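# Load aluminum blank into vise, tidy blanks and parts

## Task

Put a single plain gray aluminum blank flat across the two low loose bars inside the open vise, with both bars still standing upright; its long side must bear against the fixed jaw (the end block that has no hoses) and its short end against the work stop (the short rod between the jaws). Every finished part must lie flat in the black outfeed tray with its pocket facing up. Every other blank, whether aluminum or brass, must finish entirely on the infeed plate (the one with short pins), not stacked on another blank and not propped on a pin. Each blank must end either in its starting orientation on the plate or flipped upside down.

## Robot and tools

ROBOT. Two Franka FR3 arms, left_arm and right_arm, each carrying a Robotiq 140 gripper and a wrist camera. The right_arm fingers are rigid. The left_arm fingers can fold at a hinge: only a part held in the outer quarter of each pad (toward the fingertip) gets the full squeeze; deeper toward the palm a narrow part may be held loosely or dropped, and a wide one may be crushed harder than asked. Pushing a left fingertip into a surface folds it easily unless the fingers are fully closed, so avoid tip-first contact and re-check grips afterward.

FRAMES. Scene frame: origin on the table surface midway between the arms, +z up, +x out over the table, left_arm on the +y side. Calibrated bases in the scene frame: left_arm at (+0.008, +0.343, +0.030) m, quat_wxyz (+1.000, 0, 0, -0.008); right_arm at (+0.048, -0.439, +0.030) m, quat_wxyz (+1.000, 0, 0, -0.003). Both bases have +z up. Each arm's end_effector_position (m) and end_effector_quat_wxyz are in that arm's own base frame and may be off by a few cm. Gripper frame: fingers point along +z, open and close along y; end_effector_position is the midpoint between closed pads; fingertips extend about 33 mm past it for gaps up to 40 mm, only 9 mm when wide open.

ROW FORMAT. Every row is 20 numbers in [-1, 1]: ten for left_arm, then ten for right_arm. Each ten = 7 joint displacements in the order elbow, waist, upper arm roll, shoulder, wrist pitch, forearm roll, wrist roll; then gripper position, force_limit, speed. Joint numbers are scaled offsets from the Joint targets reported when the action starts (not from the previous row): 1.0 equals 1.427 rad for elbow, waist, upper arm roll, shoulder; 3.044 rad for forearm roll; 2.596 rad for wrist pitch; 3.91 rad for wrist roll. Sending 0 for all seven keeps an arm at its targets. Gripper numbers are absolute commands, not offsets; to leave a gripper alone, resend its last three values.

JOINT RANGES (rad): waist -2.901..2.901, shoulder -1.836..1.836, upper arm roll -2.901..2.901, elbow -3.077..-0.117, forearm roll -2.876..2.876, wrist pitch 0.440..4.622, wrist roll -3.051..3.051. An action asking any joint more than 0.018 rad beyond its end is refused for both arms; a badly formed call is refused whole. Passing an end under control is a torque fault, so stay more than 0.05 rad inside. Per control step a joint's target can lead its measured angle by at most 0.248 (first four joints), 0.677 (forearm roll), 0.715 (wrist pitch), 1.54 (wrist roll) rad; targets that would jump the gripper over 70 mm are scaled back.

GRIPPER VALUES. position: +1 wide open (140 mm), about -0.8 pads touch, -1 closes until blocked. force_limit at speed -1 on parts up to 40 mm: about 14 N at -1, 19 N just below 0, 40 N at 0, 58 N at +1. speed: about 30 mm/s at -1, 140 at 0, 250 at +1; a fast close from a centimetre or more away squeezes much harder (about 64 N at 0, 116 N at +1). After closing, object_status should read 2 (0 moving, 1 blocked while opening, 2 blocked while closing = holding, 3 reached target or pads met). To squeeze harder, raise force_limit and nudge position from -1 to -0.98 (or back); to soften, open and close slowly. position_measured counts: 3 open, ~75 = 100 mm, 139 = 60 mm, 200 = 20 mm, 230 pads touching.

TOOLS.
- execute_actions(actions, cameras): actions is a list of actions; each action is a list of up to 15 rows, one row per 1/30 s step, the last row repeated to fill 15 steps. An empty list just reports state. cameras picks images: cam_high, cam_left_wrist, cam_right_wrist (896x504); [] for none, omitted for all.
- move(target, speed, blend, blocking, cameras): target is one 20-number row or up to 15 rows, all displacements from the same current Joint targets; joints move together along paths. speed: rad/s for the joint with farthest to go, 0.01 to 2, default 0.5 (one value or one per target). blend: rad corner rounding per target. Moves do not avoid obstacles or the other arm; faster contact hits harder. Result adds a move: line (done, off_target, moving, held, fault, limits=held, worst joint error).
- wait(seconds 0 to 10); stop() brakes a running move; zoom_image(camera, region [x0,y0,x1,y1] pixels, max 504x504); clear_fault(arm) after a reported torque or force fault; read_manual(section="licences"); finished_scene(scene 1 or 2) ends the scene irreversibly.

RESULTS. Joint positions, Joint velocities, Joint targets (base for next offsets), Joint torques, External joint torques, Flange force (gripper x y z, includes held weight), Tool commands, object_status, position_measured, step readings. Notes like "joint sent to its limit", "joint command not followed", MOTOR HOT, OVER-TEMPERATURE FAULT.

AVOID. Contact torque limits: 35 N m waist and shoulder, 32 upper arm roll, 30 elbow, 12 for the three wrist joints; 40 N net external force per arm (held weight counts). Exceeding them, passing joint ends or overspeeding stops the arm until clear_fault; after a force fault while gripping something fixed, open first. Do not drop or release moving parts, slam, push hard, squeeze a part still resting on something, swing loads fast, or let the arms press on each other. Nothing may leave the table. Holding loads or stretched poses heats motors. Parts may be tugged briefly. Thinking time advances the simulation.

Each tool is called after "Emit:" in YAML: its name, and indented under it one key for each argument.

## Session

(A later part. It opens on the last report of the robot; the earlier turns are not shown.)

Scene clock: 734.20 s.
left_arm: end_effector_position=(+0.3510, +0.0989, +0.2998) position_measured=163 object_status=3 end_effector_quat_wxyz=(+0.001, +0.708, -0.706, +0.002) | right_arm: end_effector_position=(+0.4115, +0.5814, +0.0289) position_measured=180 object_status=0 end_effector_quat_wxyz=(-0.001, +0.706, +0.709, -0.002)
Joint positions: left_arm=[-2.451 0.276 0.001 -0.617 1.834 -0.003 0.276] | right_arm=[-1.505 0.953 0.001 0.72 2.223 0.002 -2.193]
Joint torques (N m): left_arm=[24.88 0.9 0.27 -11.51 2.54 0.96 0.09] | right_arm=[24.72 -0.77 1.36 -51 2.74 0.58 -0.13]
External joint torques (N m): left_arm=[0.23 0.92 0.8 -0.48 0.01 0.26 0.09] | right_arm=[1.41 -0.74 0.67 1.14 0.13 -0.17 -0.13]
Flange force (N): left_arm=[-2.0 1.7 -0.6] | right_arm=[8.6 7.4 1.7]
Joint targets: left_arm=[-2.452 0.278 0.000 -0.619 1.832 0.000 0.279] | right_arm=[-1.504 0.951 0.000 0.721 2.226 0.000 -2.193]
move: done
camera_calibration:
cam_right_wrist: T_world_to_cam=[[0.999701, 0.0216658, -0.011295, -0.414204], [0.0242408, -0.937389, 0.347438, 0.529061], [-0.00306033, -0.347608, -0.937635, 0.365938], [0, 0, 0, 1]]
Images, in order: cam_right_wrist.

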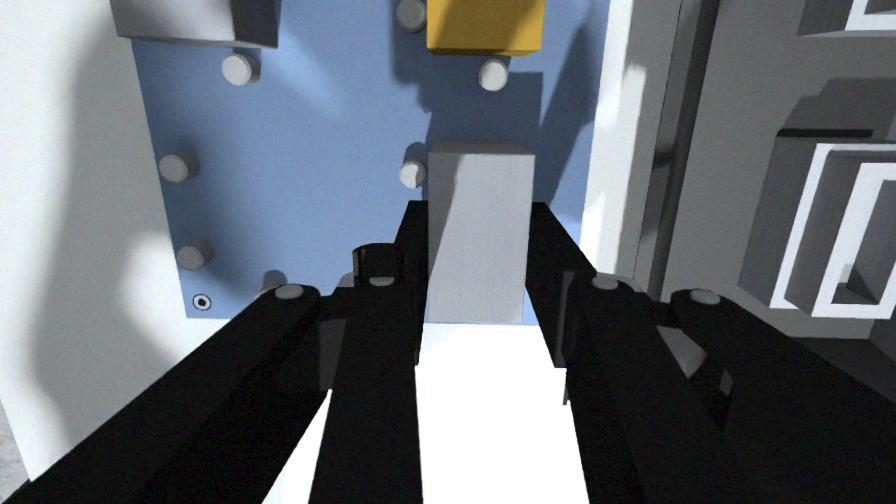

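Emit:
execute_actions:
  actions: []
  cameras: ["cam_high", "cam_right_wrist"]

Scene clock: 761.73 s.
left_arm: end_effector_position=(+0.3510, +0.0989, +0.2998) position_measured=163 object_status=3 end_effector_quat_wxyz=(+0.001, +0.708, -0.706, +0.002) | right_arm: end_effector_position=(+0.4115, +0.5814, +0.0289) position_measured=180 object_status=2 end_effector_quat_wxyz=(-0.001, +0.706, +0.709, -0.002)
Joint names: [elbow, waist, upper arm roll, shoulder, wrist pitch, forearm roll, wrist roll]
Joint positions: left_arm=[-2.451 0.276 0.001 -0.618 1.834 -0.003 0.276] | right_arm=[-1.505 0.953 0.001 0.72 2.223 0.002 -2.193]
Joint velocities: within noise
Joint torques (N m): left_arm=[24.91 0.9 0.25 -11.48 2.55 0.95 0.11] | right_arm=[24.75 -0.73 1.3 -51.3 2.75 0.6 -0.07]
External joint torques (N m): left_arm=[0.39 0.97 0.83 -0.6 0.04 0.25 0.11] | right_arm=[1.48 -0.78 0.55 0.78 0.14 -0.14 -0.07]
Flange force (N): left_arm=[-2.1 1.7 -1.0] | right_arm=[8.0 6.9 1.2]
Joint targets: left_arm=[-2.452 0.278 0.000 -0.619 1.832 0.000 0.279] | right_arm=[-1.504 0.951 0.000 0.721 2.226 0.000 -2.193]
Tool commands: left_gripper/position=-0.27 left_gripper/force_limit=-0.05 left_gripper/speed=-1.0 right_gripper/position=-1.0 right_gripper/force_limit=-0.05 right_gripper/speed=-1.0
camera_calibration:
cam_right_wrist: T_world_to_cam=[[0.999702, 0.0216646, -0.0112902, -0.414207], [0.024238, -0.937391, 0.347433, 0.529065], [-0.00305632, -0.347603, -0.937637, 0.365936], [0, 0, 0, 1]] pos_world=[0.402378, 0.632115, 0.154624]
Images, in order (width x height): cam_high 896x504, cam_right_wrist 896x504.

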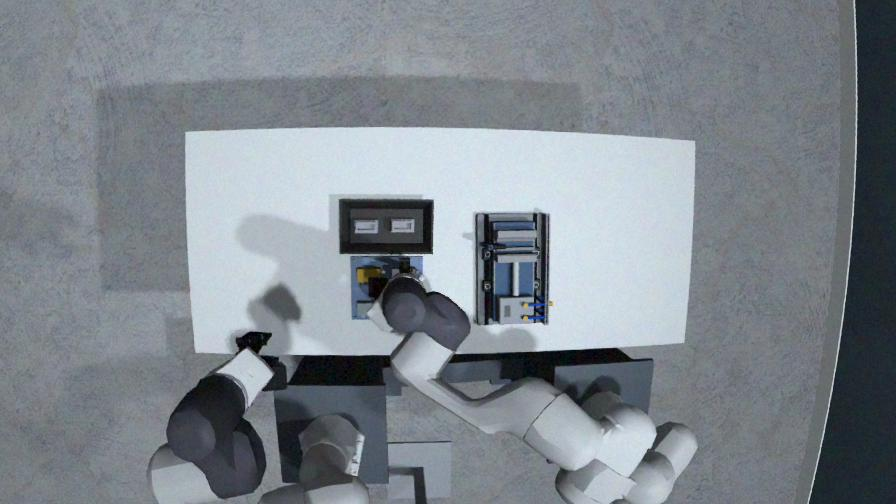

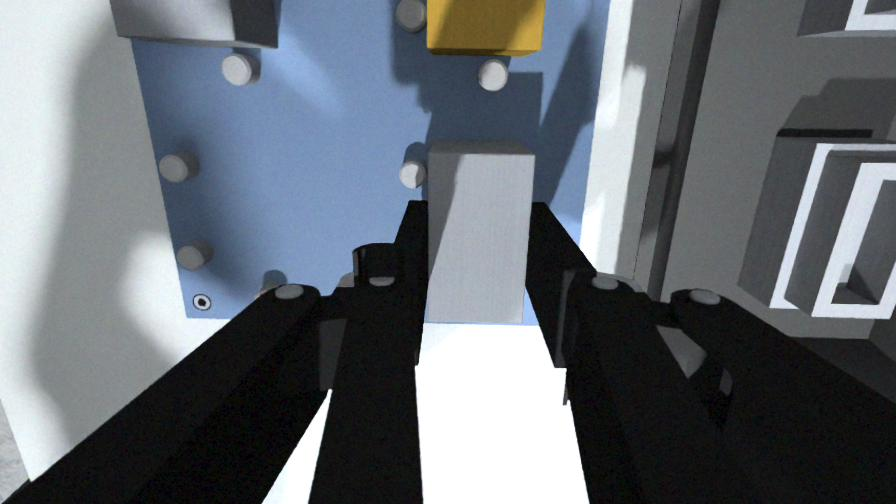

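Emit:
move:
  target:
    - [0,0,0,0,0,0,0,-0.27,-0.05,-1, 0.00589,0,0,-0.03146,-0.02053,0,0,-1,-0.05,-1]
    - [0,0,0,0,0,0,0,-0.27,-0.05,-1, 0.03504,0,0,-0.08143,-0.06402,0,0,-1,-0.05,-1]
    - [0,0,0,0,0,0,0,-0.27,-0.05,-1, 0.11395,0,0,-0.1225,-0.12997,0,0,-1,-0.05,-1]
    - [0,0,0,0,0,0,0,-0.27,-0.05,-1, -0.33521,-0.2873,0,-0.42854,-0.05169,0,-0.11269,-1,-0.05,-1]
  speed: [0.06,0.25,0.4,0.5]
  blend: [0.01,0.03,0.05,0]
  cameras: ["cam_high","cam_right_wrist"]

Scene clock: 790.40 s.
left_arm: end_effector_position=(+0.3510, +0.0989, +0.2998) position_measured=163 object_status=3 end_effector_quat_wxyz=(+0.001, +0.708, -0.706, +0.002) | right_arm: end_effector_position=(+0.4942, +0.2969, +0.1974) position_measured=180 object_status=2 end_effector_quat_wxyz=(-0.002, +0.698, +0.716, -0.004)
Joint positions: left_arm=[-2.451 0.276 0.001 -0.618 1.834 -0.003 0.276] | right_arm=[-1.983 0.542 -0.002 0.113 2.087 0.002 -2.629]
Joint torques (N m): left_arm=[24.89 0.88 0.29 -11.48 2.56 0.94 0.09] | right_arm=[26.14 -0.36 1.18 -36.96 2.92 0.68 -0.25]
External joint torques (N m): left_arm=[0.22 0.93 0.85 -0.46 0.03 0.24 0.09] | right_arm=[2 -0.28 1.14 -1.1 0.37 -0.14 -0.25]
Flange force (N): left_arm=[-2.1 1.7 -0.5] | right_arm=[2.2 3.5 -3.1]
Joint targets: left_arm=[-2.452 0.278 0.000 -0.619 1.832 0.000 0.279] | right_arm=[-1.983 0.542 0.000 0.110 2.092 0.000 -2.634]
move: done; blend cut to 0 rad at target 1
camera_calibration:
cam_right_wrist: T_world_to_cam=[[0.998903, 0.0440085, -0.0160128, -0.494066], [0.0468297, -0.935908, 0.349117, 0.18989], [0.000377565, -0.349484, -0.936942, 0.424014], [0, 0, 0, 1]]
Images, in order: cam_high, cam_right_wrist.

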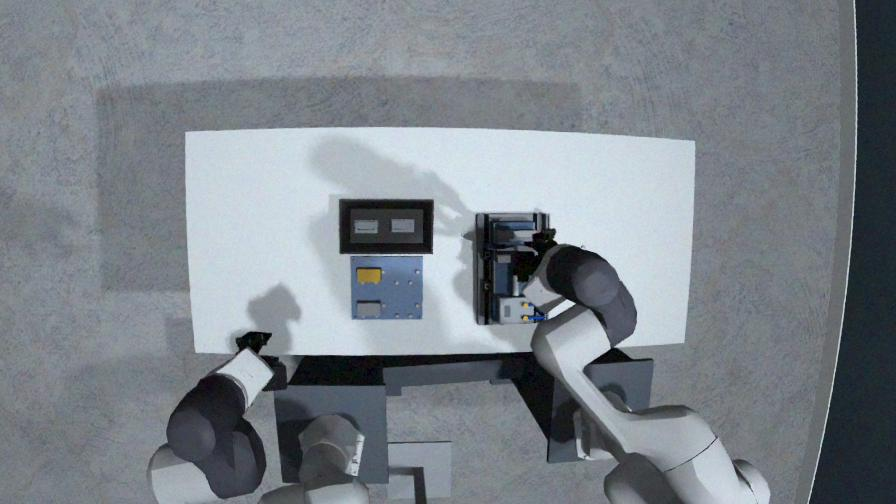

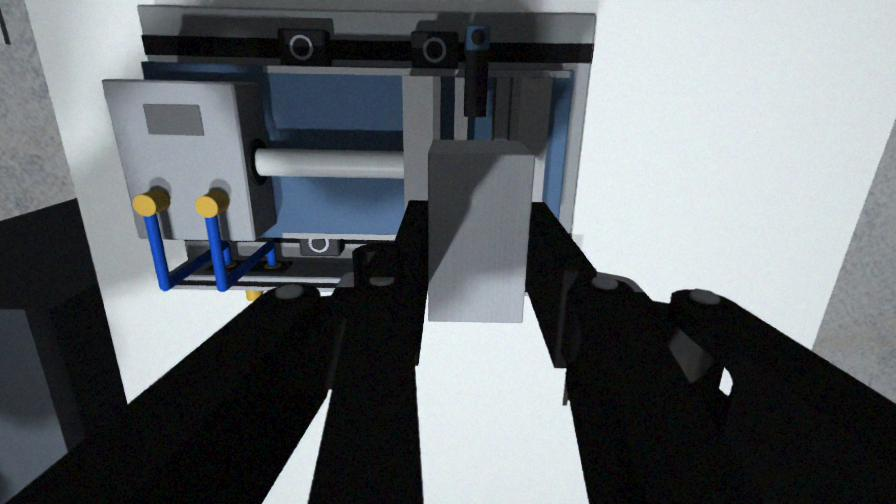

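Emit:
zoom_image:
  camera: "cam_right_wrist"
  region: [380, 10, 620, 145]

Emit:
zoom_image:
  camera: "cam_right_wrist"
  region: [400, 130, 560, 330]

Scaled by 2.100 from the camera's 896x504 image, which has a finer 1280x720 frame.

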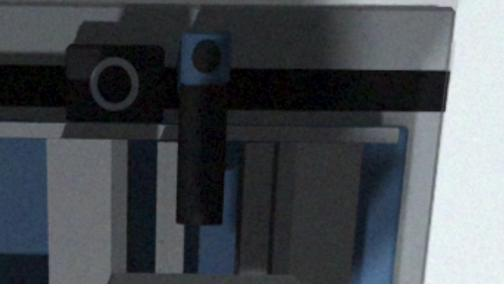

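Scaled by 2.520 from the camera's 896x504 image, which has a finer 1280x720 frame.

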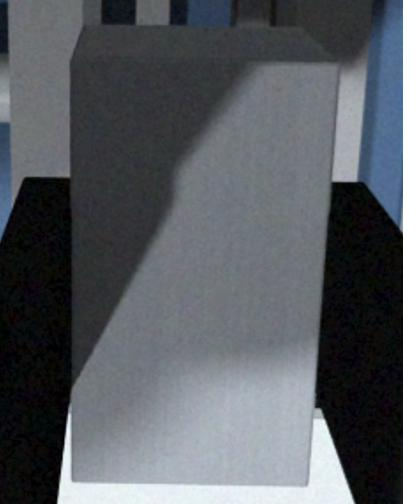

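Emit:
move:
  target: [0,0,0,0,0,0,0,-0.27,-0.05,-1, -0.05746,-0.00245,0,0.05361,0.06202,0,-0.0009,-1,-0.05,-1]
  speed: 0.15
  cameras: ["cam_right_wrist"]

Scene clock: 842.97 s.
left_arm: end_effector_position=(+0.3509, +0.0989, +0.2998) position_measured=163 object_status=3 end_effector_quat_wxyz=(+0.001, +0.708, -0.706, +0.002) | right_arm: end_effector_position=(+0.4949, +0.2956, +0.1311) position_measured=180 object_status=2 end_effector_quat_wxyz=(-0.001, +0.697, +0.717, -0.002)
Joint positions: left_arm=[-2.451 0.276 0.001 -0.618 1.834 -0.003 0.276] | right_arm=[-2.065 0.54 -0.002 0.188 2.247 0.002 -2.634]
Joint velocities: left_arm=[within noise] | right_arm=[0 0 0.002 -0.001 0.004 0 -0.002]
Joint torques (N m): left_arm=[24.87 0.87 0.28 -11.52 2.55 0.96 0.09] | right_arm=[25.11 -0.69 1.18 -37.71 2.89 0.58 -0.22]
External joint torques (N m): left_arm=[0.16 0.84 0.75 -0.4 0.02 0.25 0.09] | right_arm=[2.08 -0.69 0.99 -0.45 0.33 -0.16 -0.22]
Flange force (N): left_arm=[-1.9 1.5 -0.4] | right_arm=[2.7 5.8 -1.8]
Joint targets: left_arm=[-2.452 0.278 0.000 -0.619 1.832 0.000 0.279] | right_arm=[-2.065 0.538 0.000 0.186 2.253 0.000 -2.638]
move: done
camera_calibration:
cam_right_wrist: T_world_to_cam=[[0.998834, 0.0465, -0.0129408, -0.496906], [0.048096, -0.936302, 0.347888, 0.211438], [0.0040603, -0.348105, -0.937447, 0.359314], [0, 0, 0, 1]]
Images, in order: cam_right_wrist.

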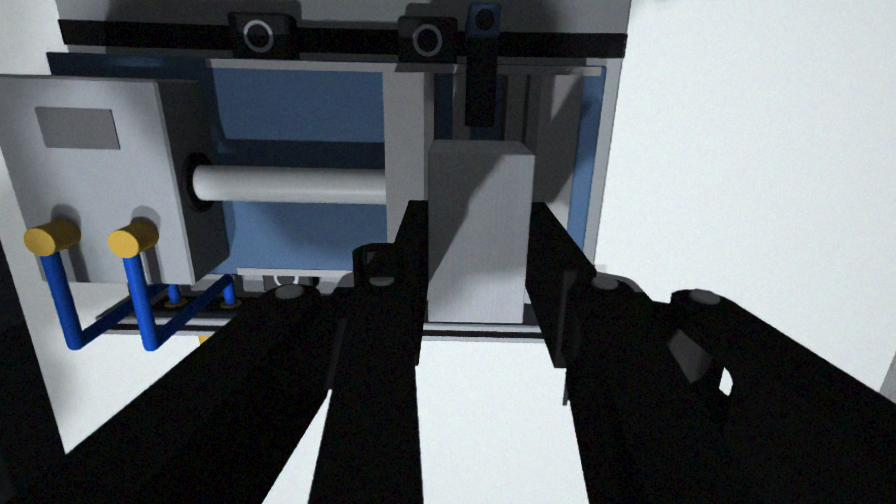

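Emit:
zoom_image:
  camera: "cam_right_wrist"
  region: [400, 50, 600, 220]

Scaled by 2.520 from the camera's 896x504 image, which has a finer 1280x720 frame.

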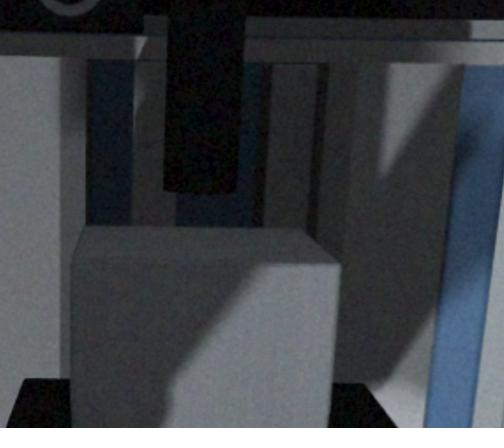

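Emit:
move:
  target: [0,0,0,0,0,0,0,-0.27,-0.05,-1, -0.00757,0.00315,0,0.01072,0.0121,0,0,-1,-0.05,-1]
  speed: 0.03
  cameras: ["cam_right_wrist"]

Scene clock: 869.10 s.
left_arm: end_effector_position=(+0.3509, +0.0989, +0.2998) position_measured=163 object_status=3 end_effector_quat_wxyz=(+0.001, +0.708, -0.706, +0.002) | right_arm: end_effector_position=(+0.4961, +0.2971, +0.1211) position_measured=180 object_status=2 end_effector_quat_wxyz=(+0.000, +0.696, +0.718, +0.001)
Joint positions: left_arm=[-2.451 0.276 0.001 -0.618 1.834 -0.003 0.276] | right_arm=[-2.075 0.541 -0.002 0.202 2.278 0.002 -2.635]
Joint velocities: left_arm=[within noise] | right_arm=[-0.001 0.001 0.001 -0.001 0.004 0.001 -0.001]
Joint torques (N m): left_arm=[24.83 0.89 0.26 -11.5 2.57 0.96 0.08] | right_arm=[24.69 0.13 1.16 -37.65 2.99 0.58 -0.23]
External joint torques (N m): left_arm=[0.12 0.89 0.74 -0.42 0.03 0.25 0.08] | right_arm=[1.9 0.25 1.07 -0.13 0.42 -0.14 -0.23]
Flange force (N): left_arm=[-1.9 1.7 -0.3] | right_arm=[3.7 5.3 -0.8]
Joint targets: left_arm=[-2.452 0.278 0.000 -0.619 1.832 0.000 0.279] | right_arm=[-2.075 0.543 0.000 0.202 2.285 0.000 -2.638]
move: done
camera_calibration:
cam_right_wrist: T_world_to_cam=[[0.998821, 0.0480272, -0.00704708, -0.49947], [0.0475078, -0.937395, 0.345012, 0.21726], [0.00996405, -0.34494, -0.938572, 0.346712], [0, 0, 0, 1]]
Images, in order: cam_right_wrist.

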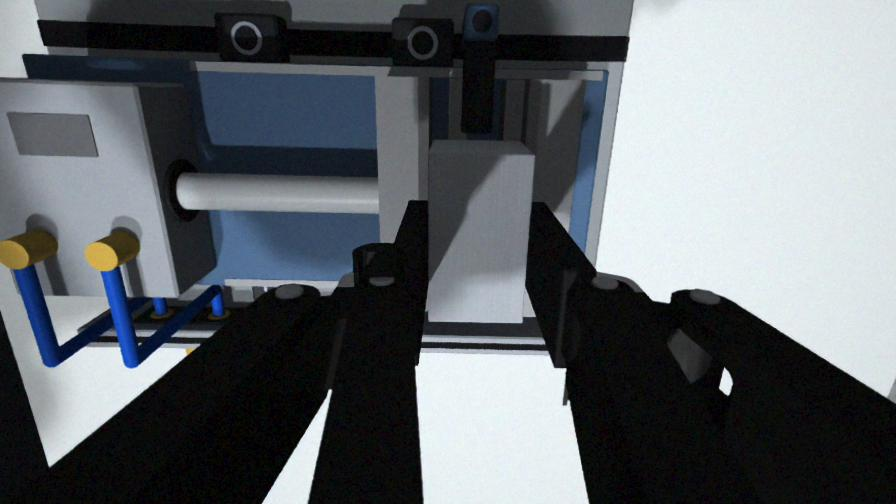

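Emit:
zoom_image:
  camera: "cam_right_wrist"
  region: [400, 60, 600, 220]

Scaled by 2.520 from the camera's 896x504 image, which has a finer 1280x720 frame.

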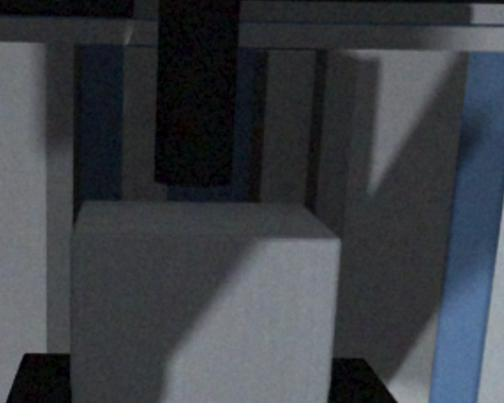

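Emit:
move:
  target: [0,0,0,0,0,0,0,-0.27,-0.05,-1, -0.00453,0,0,0.00844,0.00713,0,0,-1,-0.05,-1]
  speed: 0.02
  cameras: []

Scene clock: 881.00 s.
left_arm: end_effector_position=(+0.3509, +0.0989, +0.2998) position_measured=163 object_status=3 end_effector_quat_wxyz=(+0.001, +0.708, -0.706, +0.002) | right_arm: end_effector_position=(+0.4961, +0.2972, +0.1130) position_measured=180 object_status=2 end_effector_quat_wxyz=(+0.000, +0.696, +0.718, +0.001)
Joint positions: left_arm=[-2.451 0.276 0.001 -0.618 1.834 -0.003 0.276] | right_arm=[-2.082 0.541 -0.002 0.214 2.297 0.002 -2.635]
Joint velocities: left_arm=[within noise] | right_arm=[0 0.001 -0.002 -0.001 0.004 0.002 -0.001]
Joint torques (N m): left_arm=[24.86 0.85 0.29 -11.46 2.57 0.95 0.13] | right_arm=[24.51 0.12 1.21 -37.71 2.99 0.56 -0.22]
External joint torques (N m): left_arm=[0.22 0.88 0.83 -0.39 0.05 0.24 0.13] | right_arm=[1.94 0.2 1.07 -0.16 0.43 -0.15 -0.22]
Flange force (N): left_arm=[-2.2 1.4 -0.5] | right_arm=[3.6 5.4 -0.8]
Joint targets: left_arm=[-2.452 0.278 0.000 -0.619 1.832 0.000 0.279] | right_arm=[-2.082 0.543 0.000 0.214 2.303 0.000 -2.638]
move: done

Emit:
move:
  target: [0,0,0,0,0,0,0,-0.27,-0.05,-1, -0.00112,0,0,0.00209,0.00176,0,0,-1,-0.05,-1]
  speed: 0.01
  cameras: []

Emit:
move:
  target: [0,0,0,0,0,0,0,-0.27,-0.05,-1, -0.00056,0,0,0.00104,0.00088,0,0,-1,-0.05,-1]
  speed: 0.01
  cameras: []

Scene clock: 890.33 s.
left_arm: end_effector_position=(+0.3509, +0.0989, +0.2998) position_measured=163 object_status=3 end_effector_quat_wxyz=(+0.001, +0.708, -0.706, +0.002) | right_arm: end_effector_position=(+0.4962, +0.2972, +0.1111) position_measured=180 object_status=2 end_effector_quat_wxyz=(+0.000, +0.696, +0.718, +0.001)
Joint positions: left_arm=[-2.451 0.276 0.001 -0.618 1.834 -0.003 0.276] | right_arm=[-2.083 0.541 -0.002 0.217 2.302 0.002 -2.635]
Joint torques (N m): left_arm=[24.88 0.84 0.3 -11.48 2.57 0.95 0.1] | right_arm=[24.41 0.1 1.17 -37.73 2.99 0.55 -0.23]
External joint torques (N m): left_arm=[0.16 0.83 0.79 -0.35 0.03 0.25 0.1] | right_arm=[1.8 0.1 0.95 0.04 0.41 -0.16 -0.23]
Flange force (N): left_arm=[-2.0 1.4 -0.4] | right_arm=[3.5 5.5 -0.4]
Joint targets: left_arm=[-2.452 0.278 0.000 -0.619 1.832 0.000 0.279] | right_arm=[-2.083 0.543 0.000 0.217 2.308 0.000 -2.638]
move: done

Scene clock: 891.03 s.
left_arm: end_effector_position=(+0.3509, +0.0989, +0.2998) position_measured=163 object_status=3 end_effector_quat_wxyz=(+0.001, +0.708, -0.706, +0.002) | right_arm: end_effector_position=(+0.4962, +0.2973, +0.1101) position_measured=180 object_status=2 end_effector_quat_wxyz=(+0.000, +0.696, +0.718, +0.001)
Joint positions: left_arm=[-2.451 0.276 0.001 -0.618 1.834 -0.003 0.276] | right_arm=[-2.084 0.541 -0.002 0.218 2.304 0.002 -2.635]
Joint torques (N m): left_arm=[24.83 0.87 0.3 -11.49 2.57 0.95 0.08] | right_arm=[24.25 0.06 1.21 -37.73 2.92 0.56 -0.18]
External joint torques (N m): left_arm=[0.23 0.85 0.77 -0.56 0.05 0.24 0.08] | right_arm=[1.62 0.1 1.03 0.14 0.33 -0.15 -0.19]
Flange force (N): left_arm=[-1.8 1.9 -0.5] | right_arm=[3.4 5.2 -0.2]
Joint targets: left_arm=[-2.452 0.278 0.000 -0.619 1.832 0.000 0.279] | right_arm=[-2.084 0.543 0.000 0.218 2.310 0.000 -2.638]
move: done

Emit:
move:
  target: [0,0,0,0,0,0,0,-0.27,-0.05,-1, -0.00056,0,0,0.00104,0.00088,0,0,-1,-0.05,-1]
  speed: 0.01
  cameras: []

Emit:
move:
  target: [0,0,0,0,0,0,0,-0.27,-0.05,-1, -0.00056,0,0,0.00104,0.00088,0,0,-1,-0.05,-1]
  speed: 0.01
  cameras: []

Scene clock: 894.57 s.
left_arm: end_effector_position=(+0.3509, +0.0989, +0.2998) position_measured=163 object_status=3 end_effector_quat_wxyz=(+0.001, +0.708, -0.706, +0.002) | right_arm: end_effector_position=(+0.4962, +0.2973, +0.1091) position_measured=180 object_status=2 end_effector_quat_wxyz=(+0.000, +0.696, +0.718, +0.001)
Joint positions: left_arm=[-2.451 0.276 0.001 -0.618 1.834 -0.003 0.276] | right_arm=[-2.085 0.541 -0.002 0.22 2.307 0.002 -2.635]
Joint torques (N m): left_arm=[24.87 0.86 0.27 -11.46 2.56 0.95 0.08] | right_arm=[24.26 0.1 1.14 -37.75 2.97 0.57 -0.25]
External joint torques (N m): left_arm=[0.24 0.84 0.74 -0.51 0.03 0.24 0.08] | right_arm=[1.77 0.17 0.99 -0.04 0.4 -0.14 -0.25]
Flange force (N): left_arm=[-1.8 1.6 -0.6] | right_arm=[3.4 5.2 -0.4]
Joint targets: left_arm=[-2.452 0.278 0.000 -0.619 1.832 0.000 0.279] | right_arm=[-2.085 0.543 0.000 0.220 2.312 0.000 -2.638]
move: done

Scene clock: 895.27 s.
left_arm: end_effector_position=(+0.3509, +0.0989, +0.2998) position_measured=163 object_status=3 end_effector_quat_wxyz=(+0.001, +0.708, -0.706, +0.002) | right_arm: end_effector_position=(+0.4962, +0.2973, +0.1081) position_measured=180 object_status=2 end_effector_quat_wxyz=(+0.000, +0.696, +0.718, +0.001)
Joint positions: left_arm=[-2.451 0.276 0.001 -0.618 1.834 -0.003 0.276] | right_arm=[-2.086 0.541 -0.002 0.221 2.309 0.002 -2.635]
Joint torques (N m): left_arm=[24.84 0.87 0.28 -11.39 2.56 0.95 0.08] | right_arm=[23.97 0.07 1.17 -37.74 3.02 0.54 -0.23]
External joint torques (N m): left_arm=[0.12 0.85 0.76 -0.23 0.02 0.24 0.08] | right_arm=[1.33 0.04 0.92 0.22 0.42 -0.16 -0.23]
Flange force (N): left_arm=[-2.1 1.1 -0.3] | right_arm=[2.7 4.4 0.3]
Joint targets: left_arm=[-2.452 0.278 0.000 -0.619 1.832 0.000 0.279] | right_arm=[-2.086 0.543 0.000 0.221 2.315 0.000 -2.638]
move: done

Emit:
move:
  target: [0,0,0,0,0,0,0,-0.27,-0.05,-1, -0.00056,0,0,0.00104,0.00088,0,0,-1,-0.05,-1]
  speed: 0.01
  cameras: ["cam_right_wrist"]

Scene clock: 897.40 s.
left_arm: end_effector_position=(+0.3509, +0.0989, +0.2998) position_measured=163 object_status=3 end_effector_quat_wxyz=(+0.001, +0.708, -0.706, +0.002) | right_arm: end_effector_position=(+0.4962, +0.2973, +0.1071) position_measured=180 object_status=2 end_effector_quat_wxyz=(+0.000, +0.696, +0.718, +0.001)
Joint positions: left_arm=[-2.451 0.276 0.001 -0.618 1.834 -0.003 0.276] | right_arm=[-2.086 0.541 -0.002 0.223 2.311 0.002 -2.635]
Joint torques (N m): left_arm=[24.86 0.87 0.31 -11.5 2.57 0.95 0.13] | right_arm=[24.23 0.09 1.19 -37.84 3 0.57 -0.21]
External joint torques (N m): left_arm=[0.22 0.94 0.91 -0.53 0.03 0.25 0.13] | right_arm=[1.82 0.2 1.07 -0.08 0.44 -0.14 -0.21]
Flange force (N): left_arm=[-2.2 1.9 -0.5] | right_arm=[3.5 5.2 -0.4]
Joint targets: left_arm=[-2.452 0.278 0.000 -0.619 1.832 0.000 0.279] | right_arm=[-2.087 0.543 0.000 0.222 2.317 0.000 -2.638]
move: done
camera_calibration:
cam_right_wrist: T_world_to_cam=[[0.998813, 0.0482949, -0.00634694, -0.499822], [0.0475208, -0.937498, 0.344732, 0.222274], [0.0106985, -0.344624, -0.93868, 0.333242], [0, 0, 0, 1]]
Images, in order: cam_right_wrist.

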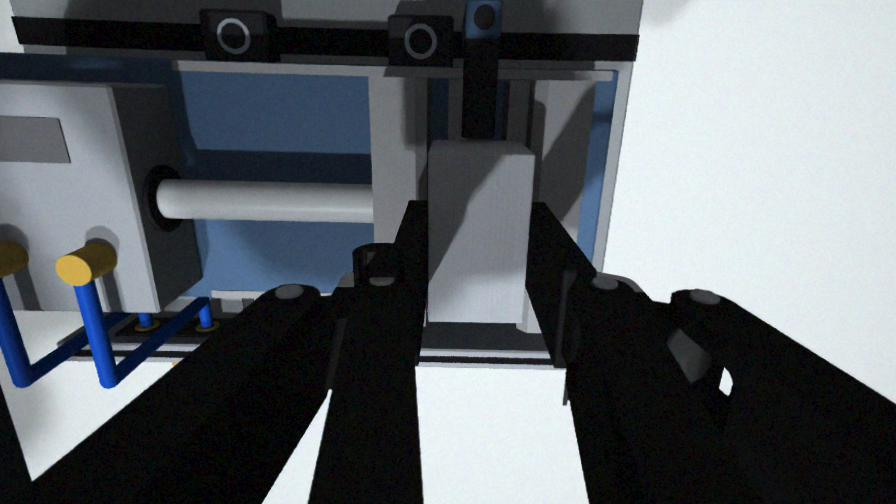

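Emit:
zoom_image:
  camera: "cam_right_wrist"
  region: [400, 60, 600, 220]

Emit:
move:
  target: [0,0,0,0,0,0,0,-0.27,-0.05,-1, -0.00056,0,0,0.00104,0.00088,0,0,-1,-0.05,-1]
  speed: 0.01
  cameras: []

Emit:
move:
  target: [0,0,0,0,0,0,0,-0.27,-0.05,-1, -0.00056,0,0,0.00104,0.00088,0,0,-1,-0.05,-1]
  speed: 0.01
  cameras: []

Scaled by 2.520 from the camera's 896x504 image, which has a finer 1280x720 frame.

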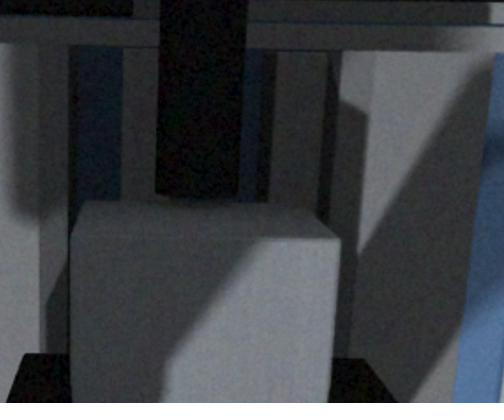

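Scene clock: 901.03 s.
left_arm: end_effector_position=(+0.3509, +0.0989, +0.2997) position_measured=163 object_status=3 end_effector_quat_wxyz=(+0.001, +0.708, -0.706, +0.002) | right_arm: end_effector_position=(+0.4962, +0.2973, +0.1061) position_measured=180 object_status=2 end_effector_quat_wxyz=(+0.000, +0.696, +0.718, +0.001)
Joint positions: left_arm=[-2.451 0.276 0.001 -0.618 1.834 -0.003 0.276] | right_arm=[-2.087 0.541 -0.002 0.224 2.313 0.002 -2.635]
Joint torques (N m): left_arm=[24.88 0.87 0.32 -11.45 2.57 0.96 0.11] | right_arm=[24.32 0.08 1.16 -37.9 3.01 0.57 -0.27]
External joint torques (N m): left_arm=[0.21 0.88 0.83 -0.41 0.04 0.25 0.11] | right_arm=[1.84 0.14 0.99 0.03 0.43 -0.14 -0.27]
Flange force (N): left_arm=[-2.1 1.5 -0.5] | right_arm=[3.5 5.6 -0.3]
Joint targets: left_arm=[-2.452 0.278 0.000 -0.619 1.832 0.000 0.279] | right_arm=[-2.087 0.543 0.000 0.224 2.319 0.000 -2.638]
move: done

Scene clock: 901.73 s.
left_arm: end_effector_position=(+0.3509, +0.0989, +0.2997) position_measured=163 object_status=3 end_effector_quat_wxyz=(+0.001, +0.708, -0.706, +0.002) | right_arm: end_effector_position=(+0.4961, +0.2973, +0.1051) position_measured=180 object_status=2 end_effector_quat_wxyz=(+0.000, +0.696, +0.718, +0.001)
Joint positions: left_arm=[-2.451 0.276 0.001 -0.618 1.834 -0.003 0.276] | right_arm=[-2.088 0.541 -0.002 0.226 2.316 0.002 -2.635]
Joint torques (N m): left_arm=[24.84 0.84 0.29 -11.45 2.57 0.96 0.1] | right_arm=[24.21 0.09 1.2 -37.99 3.02 0.56 -0.25]
External joint torques (N m): left_arm=[0.12 0.83 0.76 -0.34 0.03 0.26 0.1] | right_arm=[1.84 0.07 0.97 -0.19 0.46 -0.14 -0.25]
Flange force (N): left_arm=[-2.0 1.4 -0.3] | right_arm=[3.1 5.1 -0.6]
Joint targets: left_arm=[-2.452 0.278 0.000 -0.619 1.832 0.000 0.279] | right_arm=[-2.088 0.543 0.000 0.225 2.321 0.000 -2.638]
move: done

Emit:
move:
  target: [0,0,0,0,0,0,0,-0.27,-0.05,-1, -0.00056,0,0,0.00104,0.00088,0,0,-1,-0.05,-1]
  speed: 0.01
  cameras: []

Emit:
move:
  target: [0,0,0,0,0,0,0,-0.27,-0.05,-1, -0.00056,0,0,0.00104,0.00088,0,0,-1,-0.05,-1]
  speed: 0.01
  cameras: []

Scene clock: 904.97 s.
left_arm: end_effector_position=(+0.3509, +0.0989, +0.2997) position_measured=163 object_status=3 end_effector_quat_wxyz=(+0.001, +0.708, -0.706, +0.002) | right_arm: end_effector_position=(+0.4961, +0.2973, +0.1042) position_measured=180 object_status=2 end_effector_quat_wxyz=(+0.000, +0.696, +0.718, +0.001)
Joint positions: left_arm=[-2.451 0.276 0.001 -0.618 1.834 -0.003 0.276] | right_arm=[-2.089 0.541 -0.002 0.227 2.318 0.002 -2.635]
Joint torques (N m): left_arm=[24.87 0.89 0.31 -11.44 2.58 0.95 0.1] | right_arm=[24.3 0.06 1.16 -37.8 2.94 0.56 -0.18]
External joint torques (N m): left_arm=[0.16 0.85 0.76 -0.37 0.04 0.24 0.1] | right_arm=[1.91 0.2 1.06 0.05 0.36 -0.14 -0.18]
Flange force (N): left_arm=[-2.0 1.4 -0.4] | right_arm=[3.9 5.8 -0.4]
Joint targets: left_arm=[-2.452 0.278 0.000 -0.619 1.832 0.000 0.279] | right_arm=[-2.089 0.543 0.000 0.227 2.324 0.000 -2.638]
move: done

Scene clock: 905.67 s.
left_arm: end_effector_position=(+0.3509, +0.0989, +0.2997) position_measured=163 object_status=3 end_effector_quat_wxyz=(+0.001, +0.708, -0.706, +0.002) | right_arm: end_effector_position=(+0.4961, +0.2972, +0.1032) position_measured=180 object_status=2 end_effector_quat_wxyz=(+0.000, +0.696, +0.718, +0.001)
Joint positions: left_arm=[-2.451 0.276 0.001 -0.618 1.834 -0.003 0.276] | right_arm=[-2.09 0.541 -0.002 0.229 2.32 0.002 -2.635]
Joint torques (N m): left_arm=[24.88 0.89 0.29 -11.47 2.58 0.94 0.09] | right_arm=[24.26 0.09 1.14 -37.82 3.03 0.56 -0.18]
External joint torques (N m): left_arm=[0.16 0.9 0.8 -0.39 0.04 0.24 0.09] | right_arm=[1.84 0.1 0.92 0.15 0.45 -0.14 -0.18]
Flange force (N): left_arm=[-2.0 1.5 -0.4] | right_arm=[3.7 5.8 0.0]
Joint targets: left_arm=[-2.452 0.278 0.000 -0.619 1.832 0.000 0.279] | right_arm=[-2.090 0.543 0.000 0.228 2.326 0.000 -2.638]
move: done

Emit:
move:
  target: [0,0,0,0,0,0,0,-0.27,-0.05,-1, -0.00056,0,0,0.00104,0.00088,0,0,-1,-0.05,-1]
  speed: 0.01
  cameras: []

Emit:
move:
  target: [0,0,0,0,0,0,0,-0.27,-0.05,-1, -0.00056,0,0,0.00104,0.00088,0,0,-1,-0.05,-1]
  speed: 0.01
  cameras: ["cam_right_wrist"]

Scene clock: 909.23 s.
left_arm: end_effector_position=(+0.3509, +0.0989, +0.2997) position_measured=163 object_status=3 end_effector_quat_wxyz=(+0.001, +0.708, -0.706, +0.002) | right_arm: end_effector_position=(+0.4961, +0.2972, +0.1022) position_measured=180 object_status=2 end_effector_quat_wxyz=(+0.000, +0.696, +0.718, +0.001)
Joint positions: left_arm=[-2.451 0.276 0.001 -0.618 1.834 -0.003 0.276] | right_arm=[-2.09 0.541 -0.002 0.23 2.323 0.002 -2.635]
Joint torques (N m): left_arm=[24.89 0.83 0.29 -11.4 2.58 0.96 0.09] | right_arm=[24.05 0.12 1.14 -38 2.95 0.55 -0.22]
External joint torques (N m): left_arm=[0.19 0.84 0.8 -0.31 0.04 0.25 0.09] | right_arm=[1.66 0.14 0.93 -0.04 0.37 -0.15 -0.22]
Flange force (N): left_arm=[-2.1 1.2 -0.4] | right_arm=[3.1 4.9 -0.4]
Joint targets: left_arm=[-2.452 0.278 0.000 -0.619 1.832 0.000 0.279] | right_arm=[-2.091 0.543 0.000 0.230 2.328 0.000 -2.638]
move: done

Scene clock: 909.93 s.
left_arm: end_effector_position=(+0.3509, +0.0989, +0.2997) position_measured=163 object_status=3 end_effector_quat_wxyz=(+0.001, +0.708, -0.706, +0.002) | right_arm: end_effector_position=(+0.4961, +0.2972, +0.1012) position_measured=180 object_status=2 end_effector_quat_wxyz=(+0.000, +0.696, +0.718, +0.001)
Joint positions: left_arm=[-2.451 0.276 0.001 -0.618 1.834 -0.003 0.276] | right_arm=[-2.091 0.541 -0.002 0.232 2.325 0.002 -2.635]
Joint torques (N m): left_arm=[24.87 0.84 0.27 -11.45 2.56 0.94 0.08] | right_arm=[24.12 0.05 1.17 -37.84 3 0.56 -0.15]
External joint torques (N m): left_arm=[0.21 0.88 0.81 -0.41 0.03 0.24 0.08] | right_arm=[1.76 -0.04 0.84 0.1 0.42 -0.14 -0.15]
Flange force (N): left_arm=[-2.0 1.4 -0.5] | right_arm=[3.3 5.6 -0.1]
Joint targets: left_arm=[-2.452 0.278 0.000 -0.619 1.832 0.000 0.279] | right_arm=[-2.091 0.543 0.000 0.231 2.331 0.000 -2.638]
move: done
camera_calibration:
cam_right_wrist: T_world_to_cam=[[0.998809, 0.0483714, -0.00632385, -0.499741], [0.0475844, -0.937488, 0.344749, 0.224235], [0.0107474, -0.34464, -0.938674, 0.327645], [0, 0, 0, 1]]
Images, in order: cam_right_wrist.

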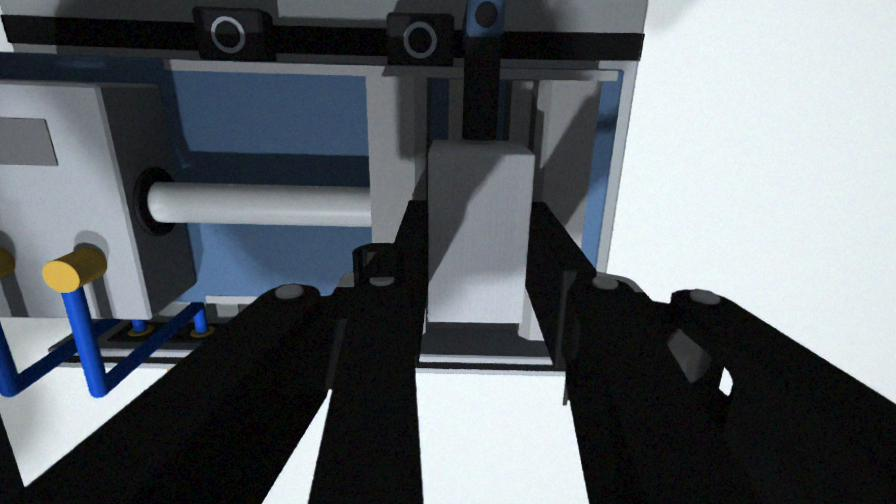

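Emit:
zoom_image:
  camera: "cam_right_wrist"
  region: [400, 60, 600, 220]

Scaled by 2.520 from the camera's 896x504 image, which has a finer 1280x720 frame.

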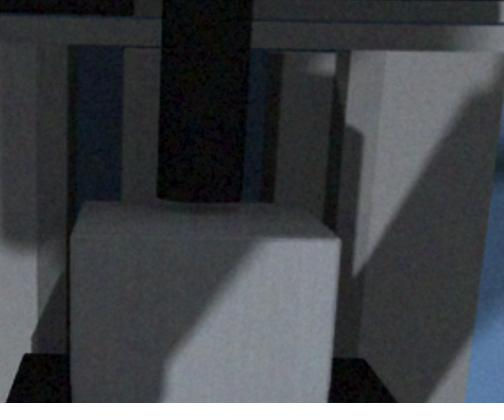

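Emit:
zoom_image:
  camera: "cam_right_wrist"
  region: [410, 70, 490, 170]

Emit:
zoom_image:
  camera: "cam_right_wrist"
  region: [480, 70, 560, 170]

Scaled by 5.040 from the camera's 896x504 image, which has a finer 1280x720 frame.

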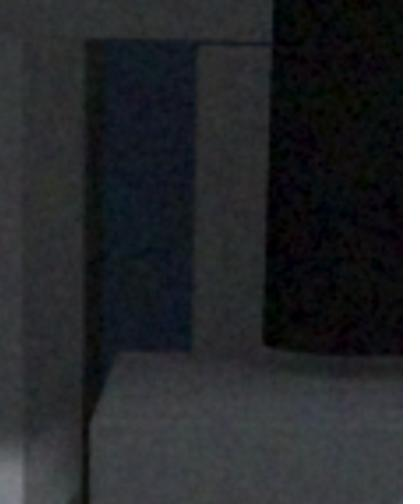

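Scaled by 5.040 from the camera's 896x504 image, which has a finer 1280x720 frame.

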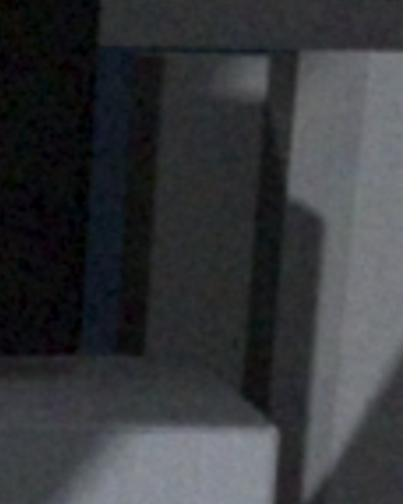

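Emit:
move:
  target: [0,0,0,0,0,0,0,-0.27,-0.05,-1, -0.00056,0,0,0.00106,0.00088,0,0,-1,-0.05,-1]
  speed: 0.01
  cameras: []

Emit:
move:
  target: [0,0,0,0,0,0,0,-0.27,-0.05,-1, -0.00056,0,0,0.00106,0.00088,0,0,-1,-0.05,-1]
  speed: 0.01
  cameras: []

Scene clock: 965.00 s.
left_arm: end_effector_position=(+0.3509, +0.0989, +0.2997) position_measured=163 object_status=3 end_effector_quat_wxyz=(+0.001, +0.708, -0.706, +0.002) | right_arm: end_effector_position=(+0.4964, +0.2974, +0.1012) position_measured=180 object_status=2 end_effector_quat_wxyz=(+0.000, +0.696, +0.718, +0.002)
Joint positions: left_arm=[-2.451 0.276 0.001 -0.618 1.834 -0.003 0.276] | right_arm=[-2.091 0.541 -0.002 0.232 2.326 0.002 -2.635]
Joint torques (N m): left_arm=[24.91 0.87 0.21 -11.46 2.58 0.94 0.1] | right_arm=[23.69 0.08 1.18 -37.06 3.1 0.56 -0.22]
External joint torques (N m): left_arm=[0.29 0.89 0.73 -0.49 0.05 0.24 0.1] | right_arm=[1.28 0.03 0.89 1 0.51 -0.13 -0.22]
Flange force (N): left_arm=[-2.0 1.5 -0.7] | right_arm=[3.5 5.9 1.9]
Joint targets: left_arm=[-2.452 0.278 0.000 -0.619 1.832 0.000 0.279] | right_arm=[-2.092 0.543 0.000 0.233 2.333 0.000 -2.638]
move: done

Scene clock: 965.70 s.
left_arm: end_effector_position=(+0.3509, +0.0989, +0.2997) position_measured=163 object_status=3 end_effector_quat_wxyz=(+0.001, +0.708, -0.706, +0.002) | right_arm: end_effector_position=(+0.4967, +0.2976, +0.1013) position_measured=180 object_status=2 end_effector_quat_wxyz=(+0.000, +0.696, +0.718, +0.002)
Joint positions: left_arm=[-2.451 0.276 0.001 -0.618 1.834 -0.003 0.276] | right_arm=[-2.091 0.541 -0.002 0.232 2.328 0.002 -2.635]
Joint torques (N m): left_arm=[24.89 0.81 0.3 -11.4 2.58 0.94 0.11] | right_arm=[23.41 -0.01 1.07 -36.24 3.24 0.56 -0.21]
External joint torques (N m): left_arm=[0.16 0.8 0.8 -0.26 0.04 0.24 0.11] | right_arm=[1.06 -0.06 0.8 1.7 0.66 -0.14 -0.21]
Flange force (N): left_arm=[-2.1 1.1 -0.3] | right_arm=[3.8 6.7 3.5]
Joint targets: left_arm=[-2.452 0.278 0.000 -0.619 1.832 0.000 0.279] | right_arm=[-2.093 0.543 0.000 0.234 2.335 0.000 -2.638]
move: done

Emit:
move:
  target: [0,0,0,0,0,0,0,-0.27,-0.05,-1, 0.00161,0,0,-0.00364,-0.00304,0,0,-1,-0.05,-1]
  speed: 0.01
  cameras: []

Scene clock: 988.47 s.
left_arm: end_effector_position=(+0.3509, +0.0989, +0.2997) position_measured=163 object_status=3 end_effector_quat_wxyz=(+0.001, +0.708, -0.706, +0.002) | right_arm: end_effector_position=(+0.4967, +0.2976, +0.1013) position_measured=180 object_status=2 end_effector_quat_wxyz=(+0.000, +0.696, +0.718, +0.002)
Joint positions: left_arm=[-2.451 0.276 0.001 -0.618 1.834 -0.003 0.276] | right_arm=[-2.092 0.541 -0.002 0.232 2.328 0.002 -2.635]
Joint torques (N m): left_arm=[24.86 0.85 0.22 -11.42 2.58 0.96 0.08] | right_arm=[24.45 0 1.19 -38.63 2.75 0.55 -0.2]
External joint torques (N m): left_arm=[0.19 0.85 0.72 -0.37 0.05 0.25 0.08] | right_arm=[2.08 -0.18 0.79 -0.62 0.16 -0.15 -0.2]
Flange force (N): left_arm=[-1.9 1.3 -0.4] | right_arm=[2.9 5.4 -2.0]
Joint targets: left_arm=[-2.452 0.278 0.000 -0.619 1.832 0.000 0.279] | right_arm=[-2.091 0.543 0.000 0.229 2.327 0.000 -2.638]
move: done

Emit:
move:
  target: [0,0,0,0,0,0,0,-0.27,-0.05,-1, 0.00098,0,0,-0.0021,-0.00177,0,0,-1,-0.05,-1]
  speed: 0.01
  cameras: []

Scene clock: 991.57 s.
left_arm: end_effector_position=(+0.3509, +0.0989, +0.2997) position_measured=163 object_status=3 end_effector_quat_wxyz=(+0.001, +0.708, -0.706, +0.002) | right_arm: end_effector_position=(+0.4966, +0.2976, +0.1023) position_measured=180 object_status=2 end_effector_quat_wxyz=(+0.000, +0.696, +0.718, +0.003)
Joint positions: left_arm=[-2.451 0.276 0.001 -0.618 1.834 -0.003 0.276] | right_arm=[-2.092 0.541 -0.002 0.23 2.326 0.002 -2.635]
Joint torques (N m): left_arm=[24.85 0.83 0.26 -11.43 2.6 0.94 0.08] | right_arm=[24.63 0.07 1.11 -39.07 2.54 0.55 -0.2]
External joint torques (N m): left_arm=[0.08 0.88 0.82 -0.29 0.05 0.24 0.08] | right_arm=[2.28 0.09 0.89 -1.18 -0.04 -0.15 -0.2]
Flange force (N): left_arm=[-2.1 1.4 -0.1] | right_arm=[3.0 4.8 -3.5]
Joint targets: left_arm=[-2.452 0.278 0.000 -0.619 1.832 0.000 0.279] | right_arm=[-2.089 0.543 0.000 0.226 2.323 0.000 -2.638]
move: done

Emit:
move:
  target: [0,0,0,0,0,0,0,-0.27,-0.05,-1, 0.00343,-0.00371,0,0.00448,-0.00058,0,-0.00046,-1,-0.05,-1]
  speed: 0.01
  cameras: []

Scene clock: 1004.03 s.
left_arm: end_effector_position=(+0.3509, +0.0989, +0.2997) position_measured=163 object_status=3 end_effector_quat_wxyz=(+0.001, +0.708, -0.706, +0.002) | right_arm: end_effector_position=(+0.4978, +0.2969, +0.1019) position_measured=180 object_status=2 end_effector_quat_wxyz=(+0.000, +0.696, +0.718, +0.002)
Joint positions: left_arm=[-2.451 0.276 0.001 -0.618 1.834 -0.003 0.276] | right_arm=[-2.088 0.539 -0.002 0.233 2.324 0.002 -2.636]
Joint torques (N m): left_arm=[24.83 0.84 0.32 -11.41 2.58 0.95 0.1] | right_arm=[25.3 -0.79 1.15 -38.08 2.45 0.55 -0.22]
External joint torques (N m): left_arm=[0.1 0.85 0.82 -0.3 0.04 0.24 0.1] | right_arm=[2.88 -0.74 0.96 0.03 -0.14 -0.14 -0.22]
Flange force (N): left_arm=[-2.1 1.4 -0.2] | right_arm=[4.9 10.2 -2.2]
Joint targets: left_arm=[-2.452 0.278 0.000 -0.619 1.832 0.000 0.279] | right_arm=[-2.084 0.537 0.000 0.233 2.321 0.000 -2.639]
move: done

Emit:
move:
  target: [0,0,0,0,0,0,0,-0.27,-0.05,-1, 0.00343,0,0,0.00193,-0.00083,0,0,-1,-0.05,-1]
  speed: 0.01
  cameras: ["cam_right_wrist"]

Emit:
zoom_image:
  camera: "cam_right_wrist"
  region: [410, 70, 490, 170]

Emit:
zoom_image:
  camera: "cam_right_wrist"
  region: [480, 70, 560, 170]

Scene clock: 1010.47 s.
left_arm: end_effector_position=(+0.3508, +0.0989, +0.2997) position_measured=163 object_status=3 end_effector_quat_wxyz=(+0.001, +0.708, -0.706, +0.002) | right_arm: end_effector_position=(+0.4990, +0.2975, +0.1023) position_measured=180 object_status=2 end_effector_quat_wxyz=(+0.000, +0.696, +0.718, +0.002)
Joint positions: left_arm=[-2.451 0.276 0.001 -0.618 1.834 -0.003 0.276] | right_arm=[-2.083 0.539 -0.002 0.236 2.322 0.002 -2.636]
Joint torques (N m): left_arm=[24.82 0.87 0.26 -11.44 2.6 0.95 0.08] | right_arm=[25.32 -0.72 1.09 -38.11 2.53 0.56 -0.2]
External joint torques (N m): left_arm=[0.13 0.81 0.71 -0.37 0.07 0.24 0.08] | right_arm=[2.9 -0.74 0.84 0.04 -0.06 -0.14 -0.2]
Flange force (N): left_arm=[-1.8 1.4 -0.2] | right_arm=[4.9 10.2 -2.0]
Joint targets: left_arm=[-2.452 0.278 0.000 -0.619 1.832 0.000 0.279] | right_arm=[-2.080 0.537 0.000 0.235 2.319 0.000 -2.639]
move: done
camera_calibration:
cam_right_wrist: T_world_to_cam=[[0.998841, 0.0479023, -0.00458967, -0.502713], [0.0465577, -0.937856, 0.343888, 0.224728], [0.0121686, -0.343703, -0.938999, 0.327749], [0, 0, 0, 1]]
Images, in order: cam_right_wrist.

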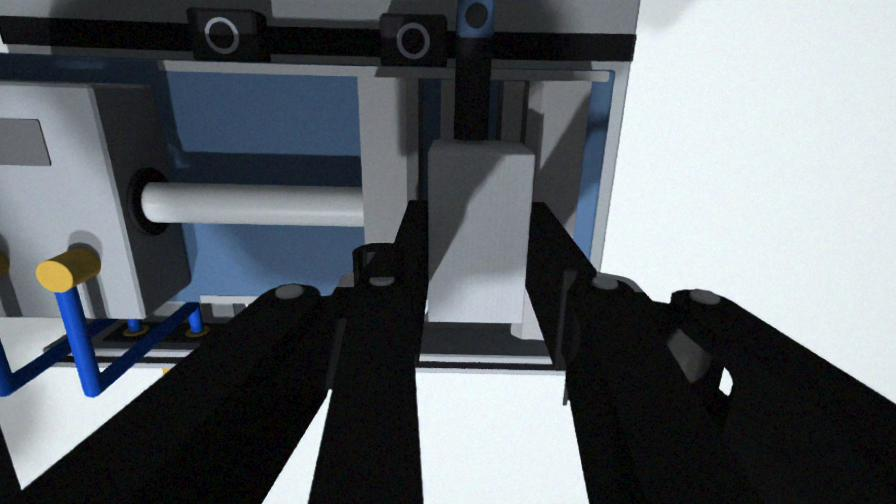

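Scaled by 5.040 from the camera's 896x504 image, which has a finer 1280x720 frame.

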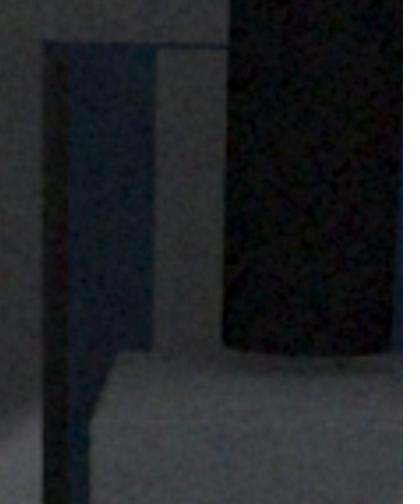

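Scaled by 5.040 from the camera's 896x504 image, which has a finer 1280x720 frame.

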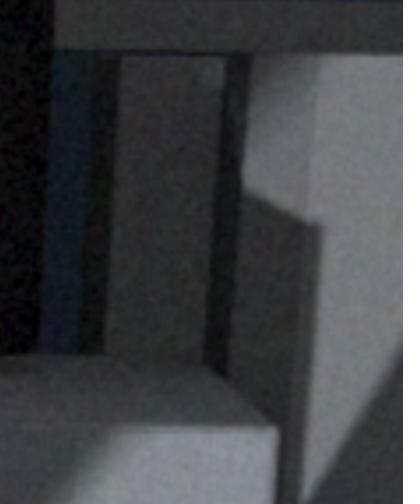

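Emit:
move:
  target: [0,0,0,0,0,0,0,-0.27,-0.05,-1, 0.00115,-0.0003,0,0.00079,-0.0002,0,0,-1,-0.05,-1]
  speed: 0.01
  cameras: []

Emit:
move:
  target: [0,0,0,0,0,0,0,-0.27,-0.05,-1, 0.00115,-0.0003,0,0.00079,-0.0002,0,0,-1,-0.05,-1]
  speed: 0.01
  cameras: []

Scene clock: 1016.23 s.
left_arm: end_effector_position=(+0.3508, +0.0989, +0.2997) position_measured=163 object_status=3 end_effector_quat_wxyz=(+0.001, +0.708, -0.706, +0.002) | right_arm: end_effector_position=(+0.4990, +0.2975, +0.1021) position_measured=180 object_status=2 end_effector_quat_wxyz=(+0.000, +0.696, +0.718, +0.001)
Joint positions: left_arm=[-2.451 0.276 0.001 -0.618 1.834 -0.003 0.276] | right_arm=[-2.081 0.539 -0.002 0.237 2.321 0.002 -2.637]
Joint torques (N m): left_arm=[24.83 0.87 0.26 -11.41 2.58 0.94 0.07] | right_arm=[25.29 -0.94 1.08 -38.1 2.51 0.55 -0.24]
External joint torques (N m): left_arm=[0.15 0.81 0.69 -0.35 0.04 0.23 0.07] | right_arm=[2.85 -0.92 0.87 0.16 -0.07 -0.15 -0.24]
Flange force (N): left_arm=[-1.8 1.3 -0.3] | right_arm=[4.8 10.5 -1.8]
Joint targets: left_arm=[-2.452 0.278 0.000 -0.619 1.832 0.000 0.279] | right_arm=[-2.078 0.537 0.000 0.237 2.318 0.000 -2.639]
move: done

Scene clock: 1016.93 s.
left_arm: end_effector_position=(+0.3508, +0.0989, +0.2997) position_measured=163 object_status=3 end_effector_quat_wxyz=(+0.001, +0.708, -0.706, +0.002) | right_arm: end_effector_position=(+0.4991, +0.2974, +0.1019) position_measured=180 object_status=2 end_effector_quat_wxyz=(+0.000, +0.696, +0.718, +0.001)
Joint positions: left_arm=[-2.451 0.276 0.001 -0.618 1.834 -0.003 0.276] | right_arm=[-2.08 0.538 -0.002 0.238 2.319 0.002 -2.637]
Joint torques (N m): left_arm=[24.86 0.82 0.29 -11.45 2.56 0.93 0.06] | right_arm=[25.28 -1.02 1.04 -38.32 2.62 0.57 -0.21]
External joint torques (N m): left_arm=[0.19 0.86 0.84 -0.43 0.03 0.23 0.06] | right_arm=[2.9 -1.25 0.59 -0.07 0.05 -0.13 -0.21]
Flange force (N): left_arm=[-2.0 1.6 -0.5] | right_arm=[4.1 10.2 -2.0]
Joint targets: left_arm=[-2.452 0.278 0.000 -0.619 1.832 0.000 0.279] | right_arm=[-2.076 0.536 0.000 0.238 2.318 0.000 -2.639]
move: done

Emit:
move:
  target: [0,0,0,0,0,0,0,-0.27,-0.05,-1, 0.00207,0.00434,0,0.00142,-0.00036,0,0.00102,-1,-0.05,-1]
  speed: 0.01
  cameras: []

Scene clock: 1025.13 s.
left_arm: end_effector_position=(+0.3508, +0.0989, +0.2997) position_measured=163 object_status=3 end_effector_quat_wxyz=(+0.001, +0.708, -0.706, +0.002) | right_arm: end_effector_position=(+0.4990, +0.2991, +0.1019) position_measured=180 object_status=2 end_effector_quat_wxyz=(+0.000, +0.695, +0.719, +0.001)
Joint positions: left_arm=[-2.451 0.276 0.001 -0.618 1.834 -0.003 0.276] | right_arm=[-2.077 0.541 -0.001 0.24 2.318 0.002 -2.637]
Joint torques (N m): left_arm=[24.9 0.85 0.29 -11.43 2.59 0.94 0.11] | right_arm=[25.23 0.17 1.02 -38.43 2.66 0.57 -0.01]
External joint torques (N m): left_arm=[0.24 0.88 0.82 -0.37 0.06 0.24 0.11] | right_arm=[2.78 0.21 0.82 -0.04 0.08 -0.13 -0.01]
Flange force (N): left_arm=[-2.2 1.2 -0.5] | right_arm=[5.7 8.8 -1.8]
Joint targets: left_arm=[-2.452 0.278 0.000 -0.619 1.832 0.000 0.279] | right_arm=[-2.073 0.543 0.000 0.240 2.317 0.000 -2.635]
move: done


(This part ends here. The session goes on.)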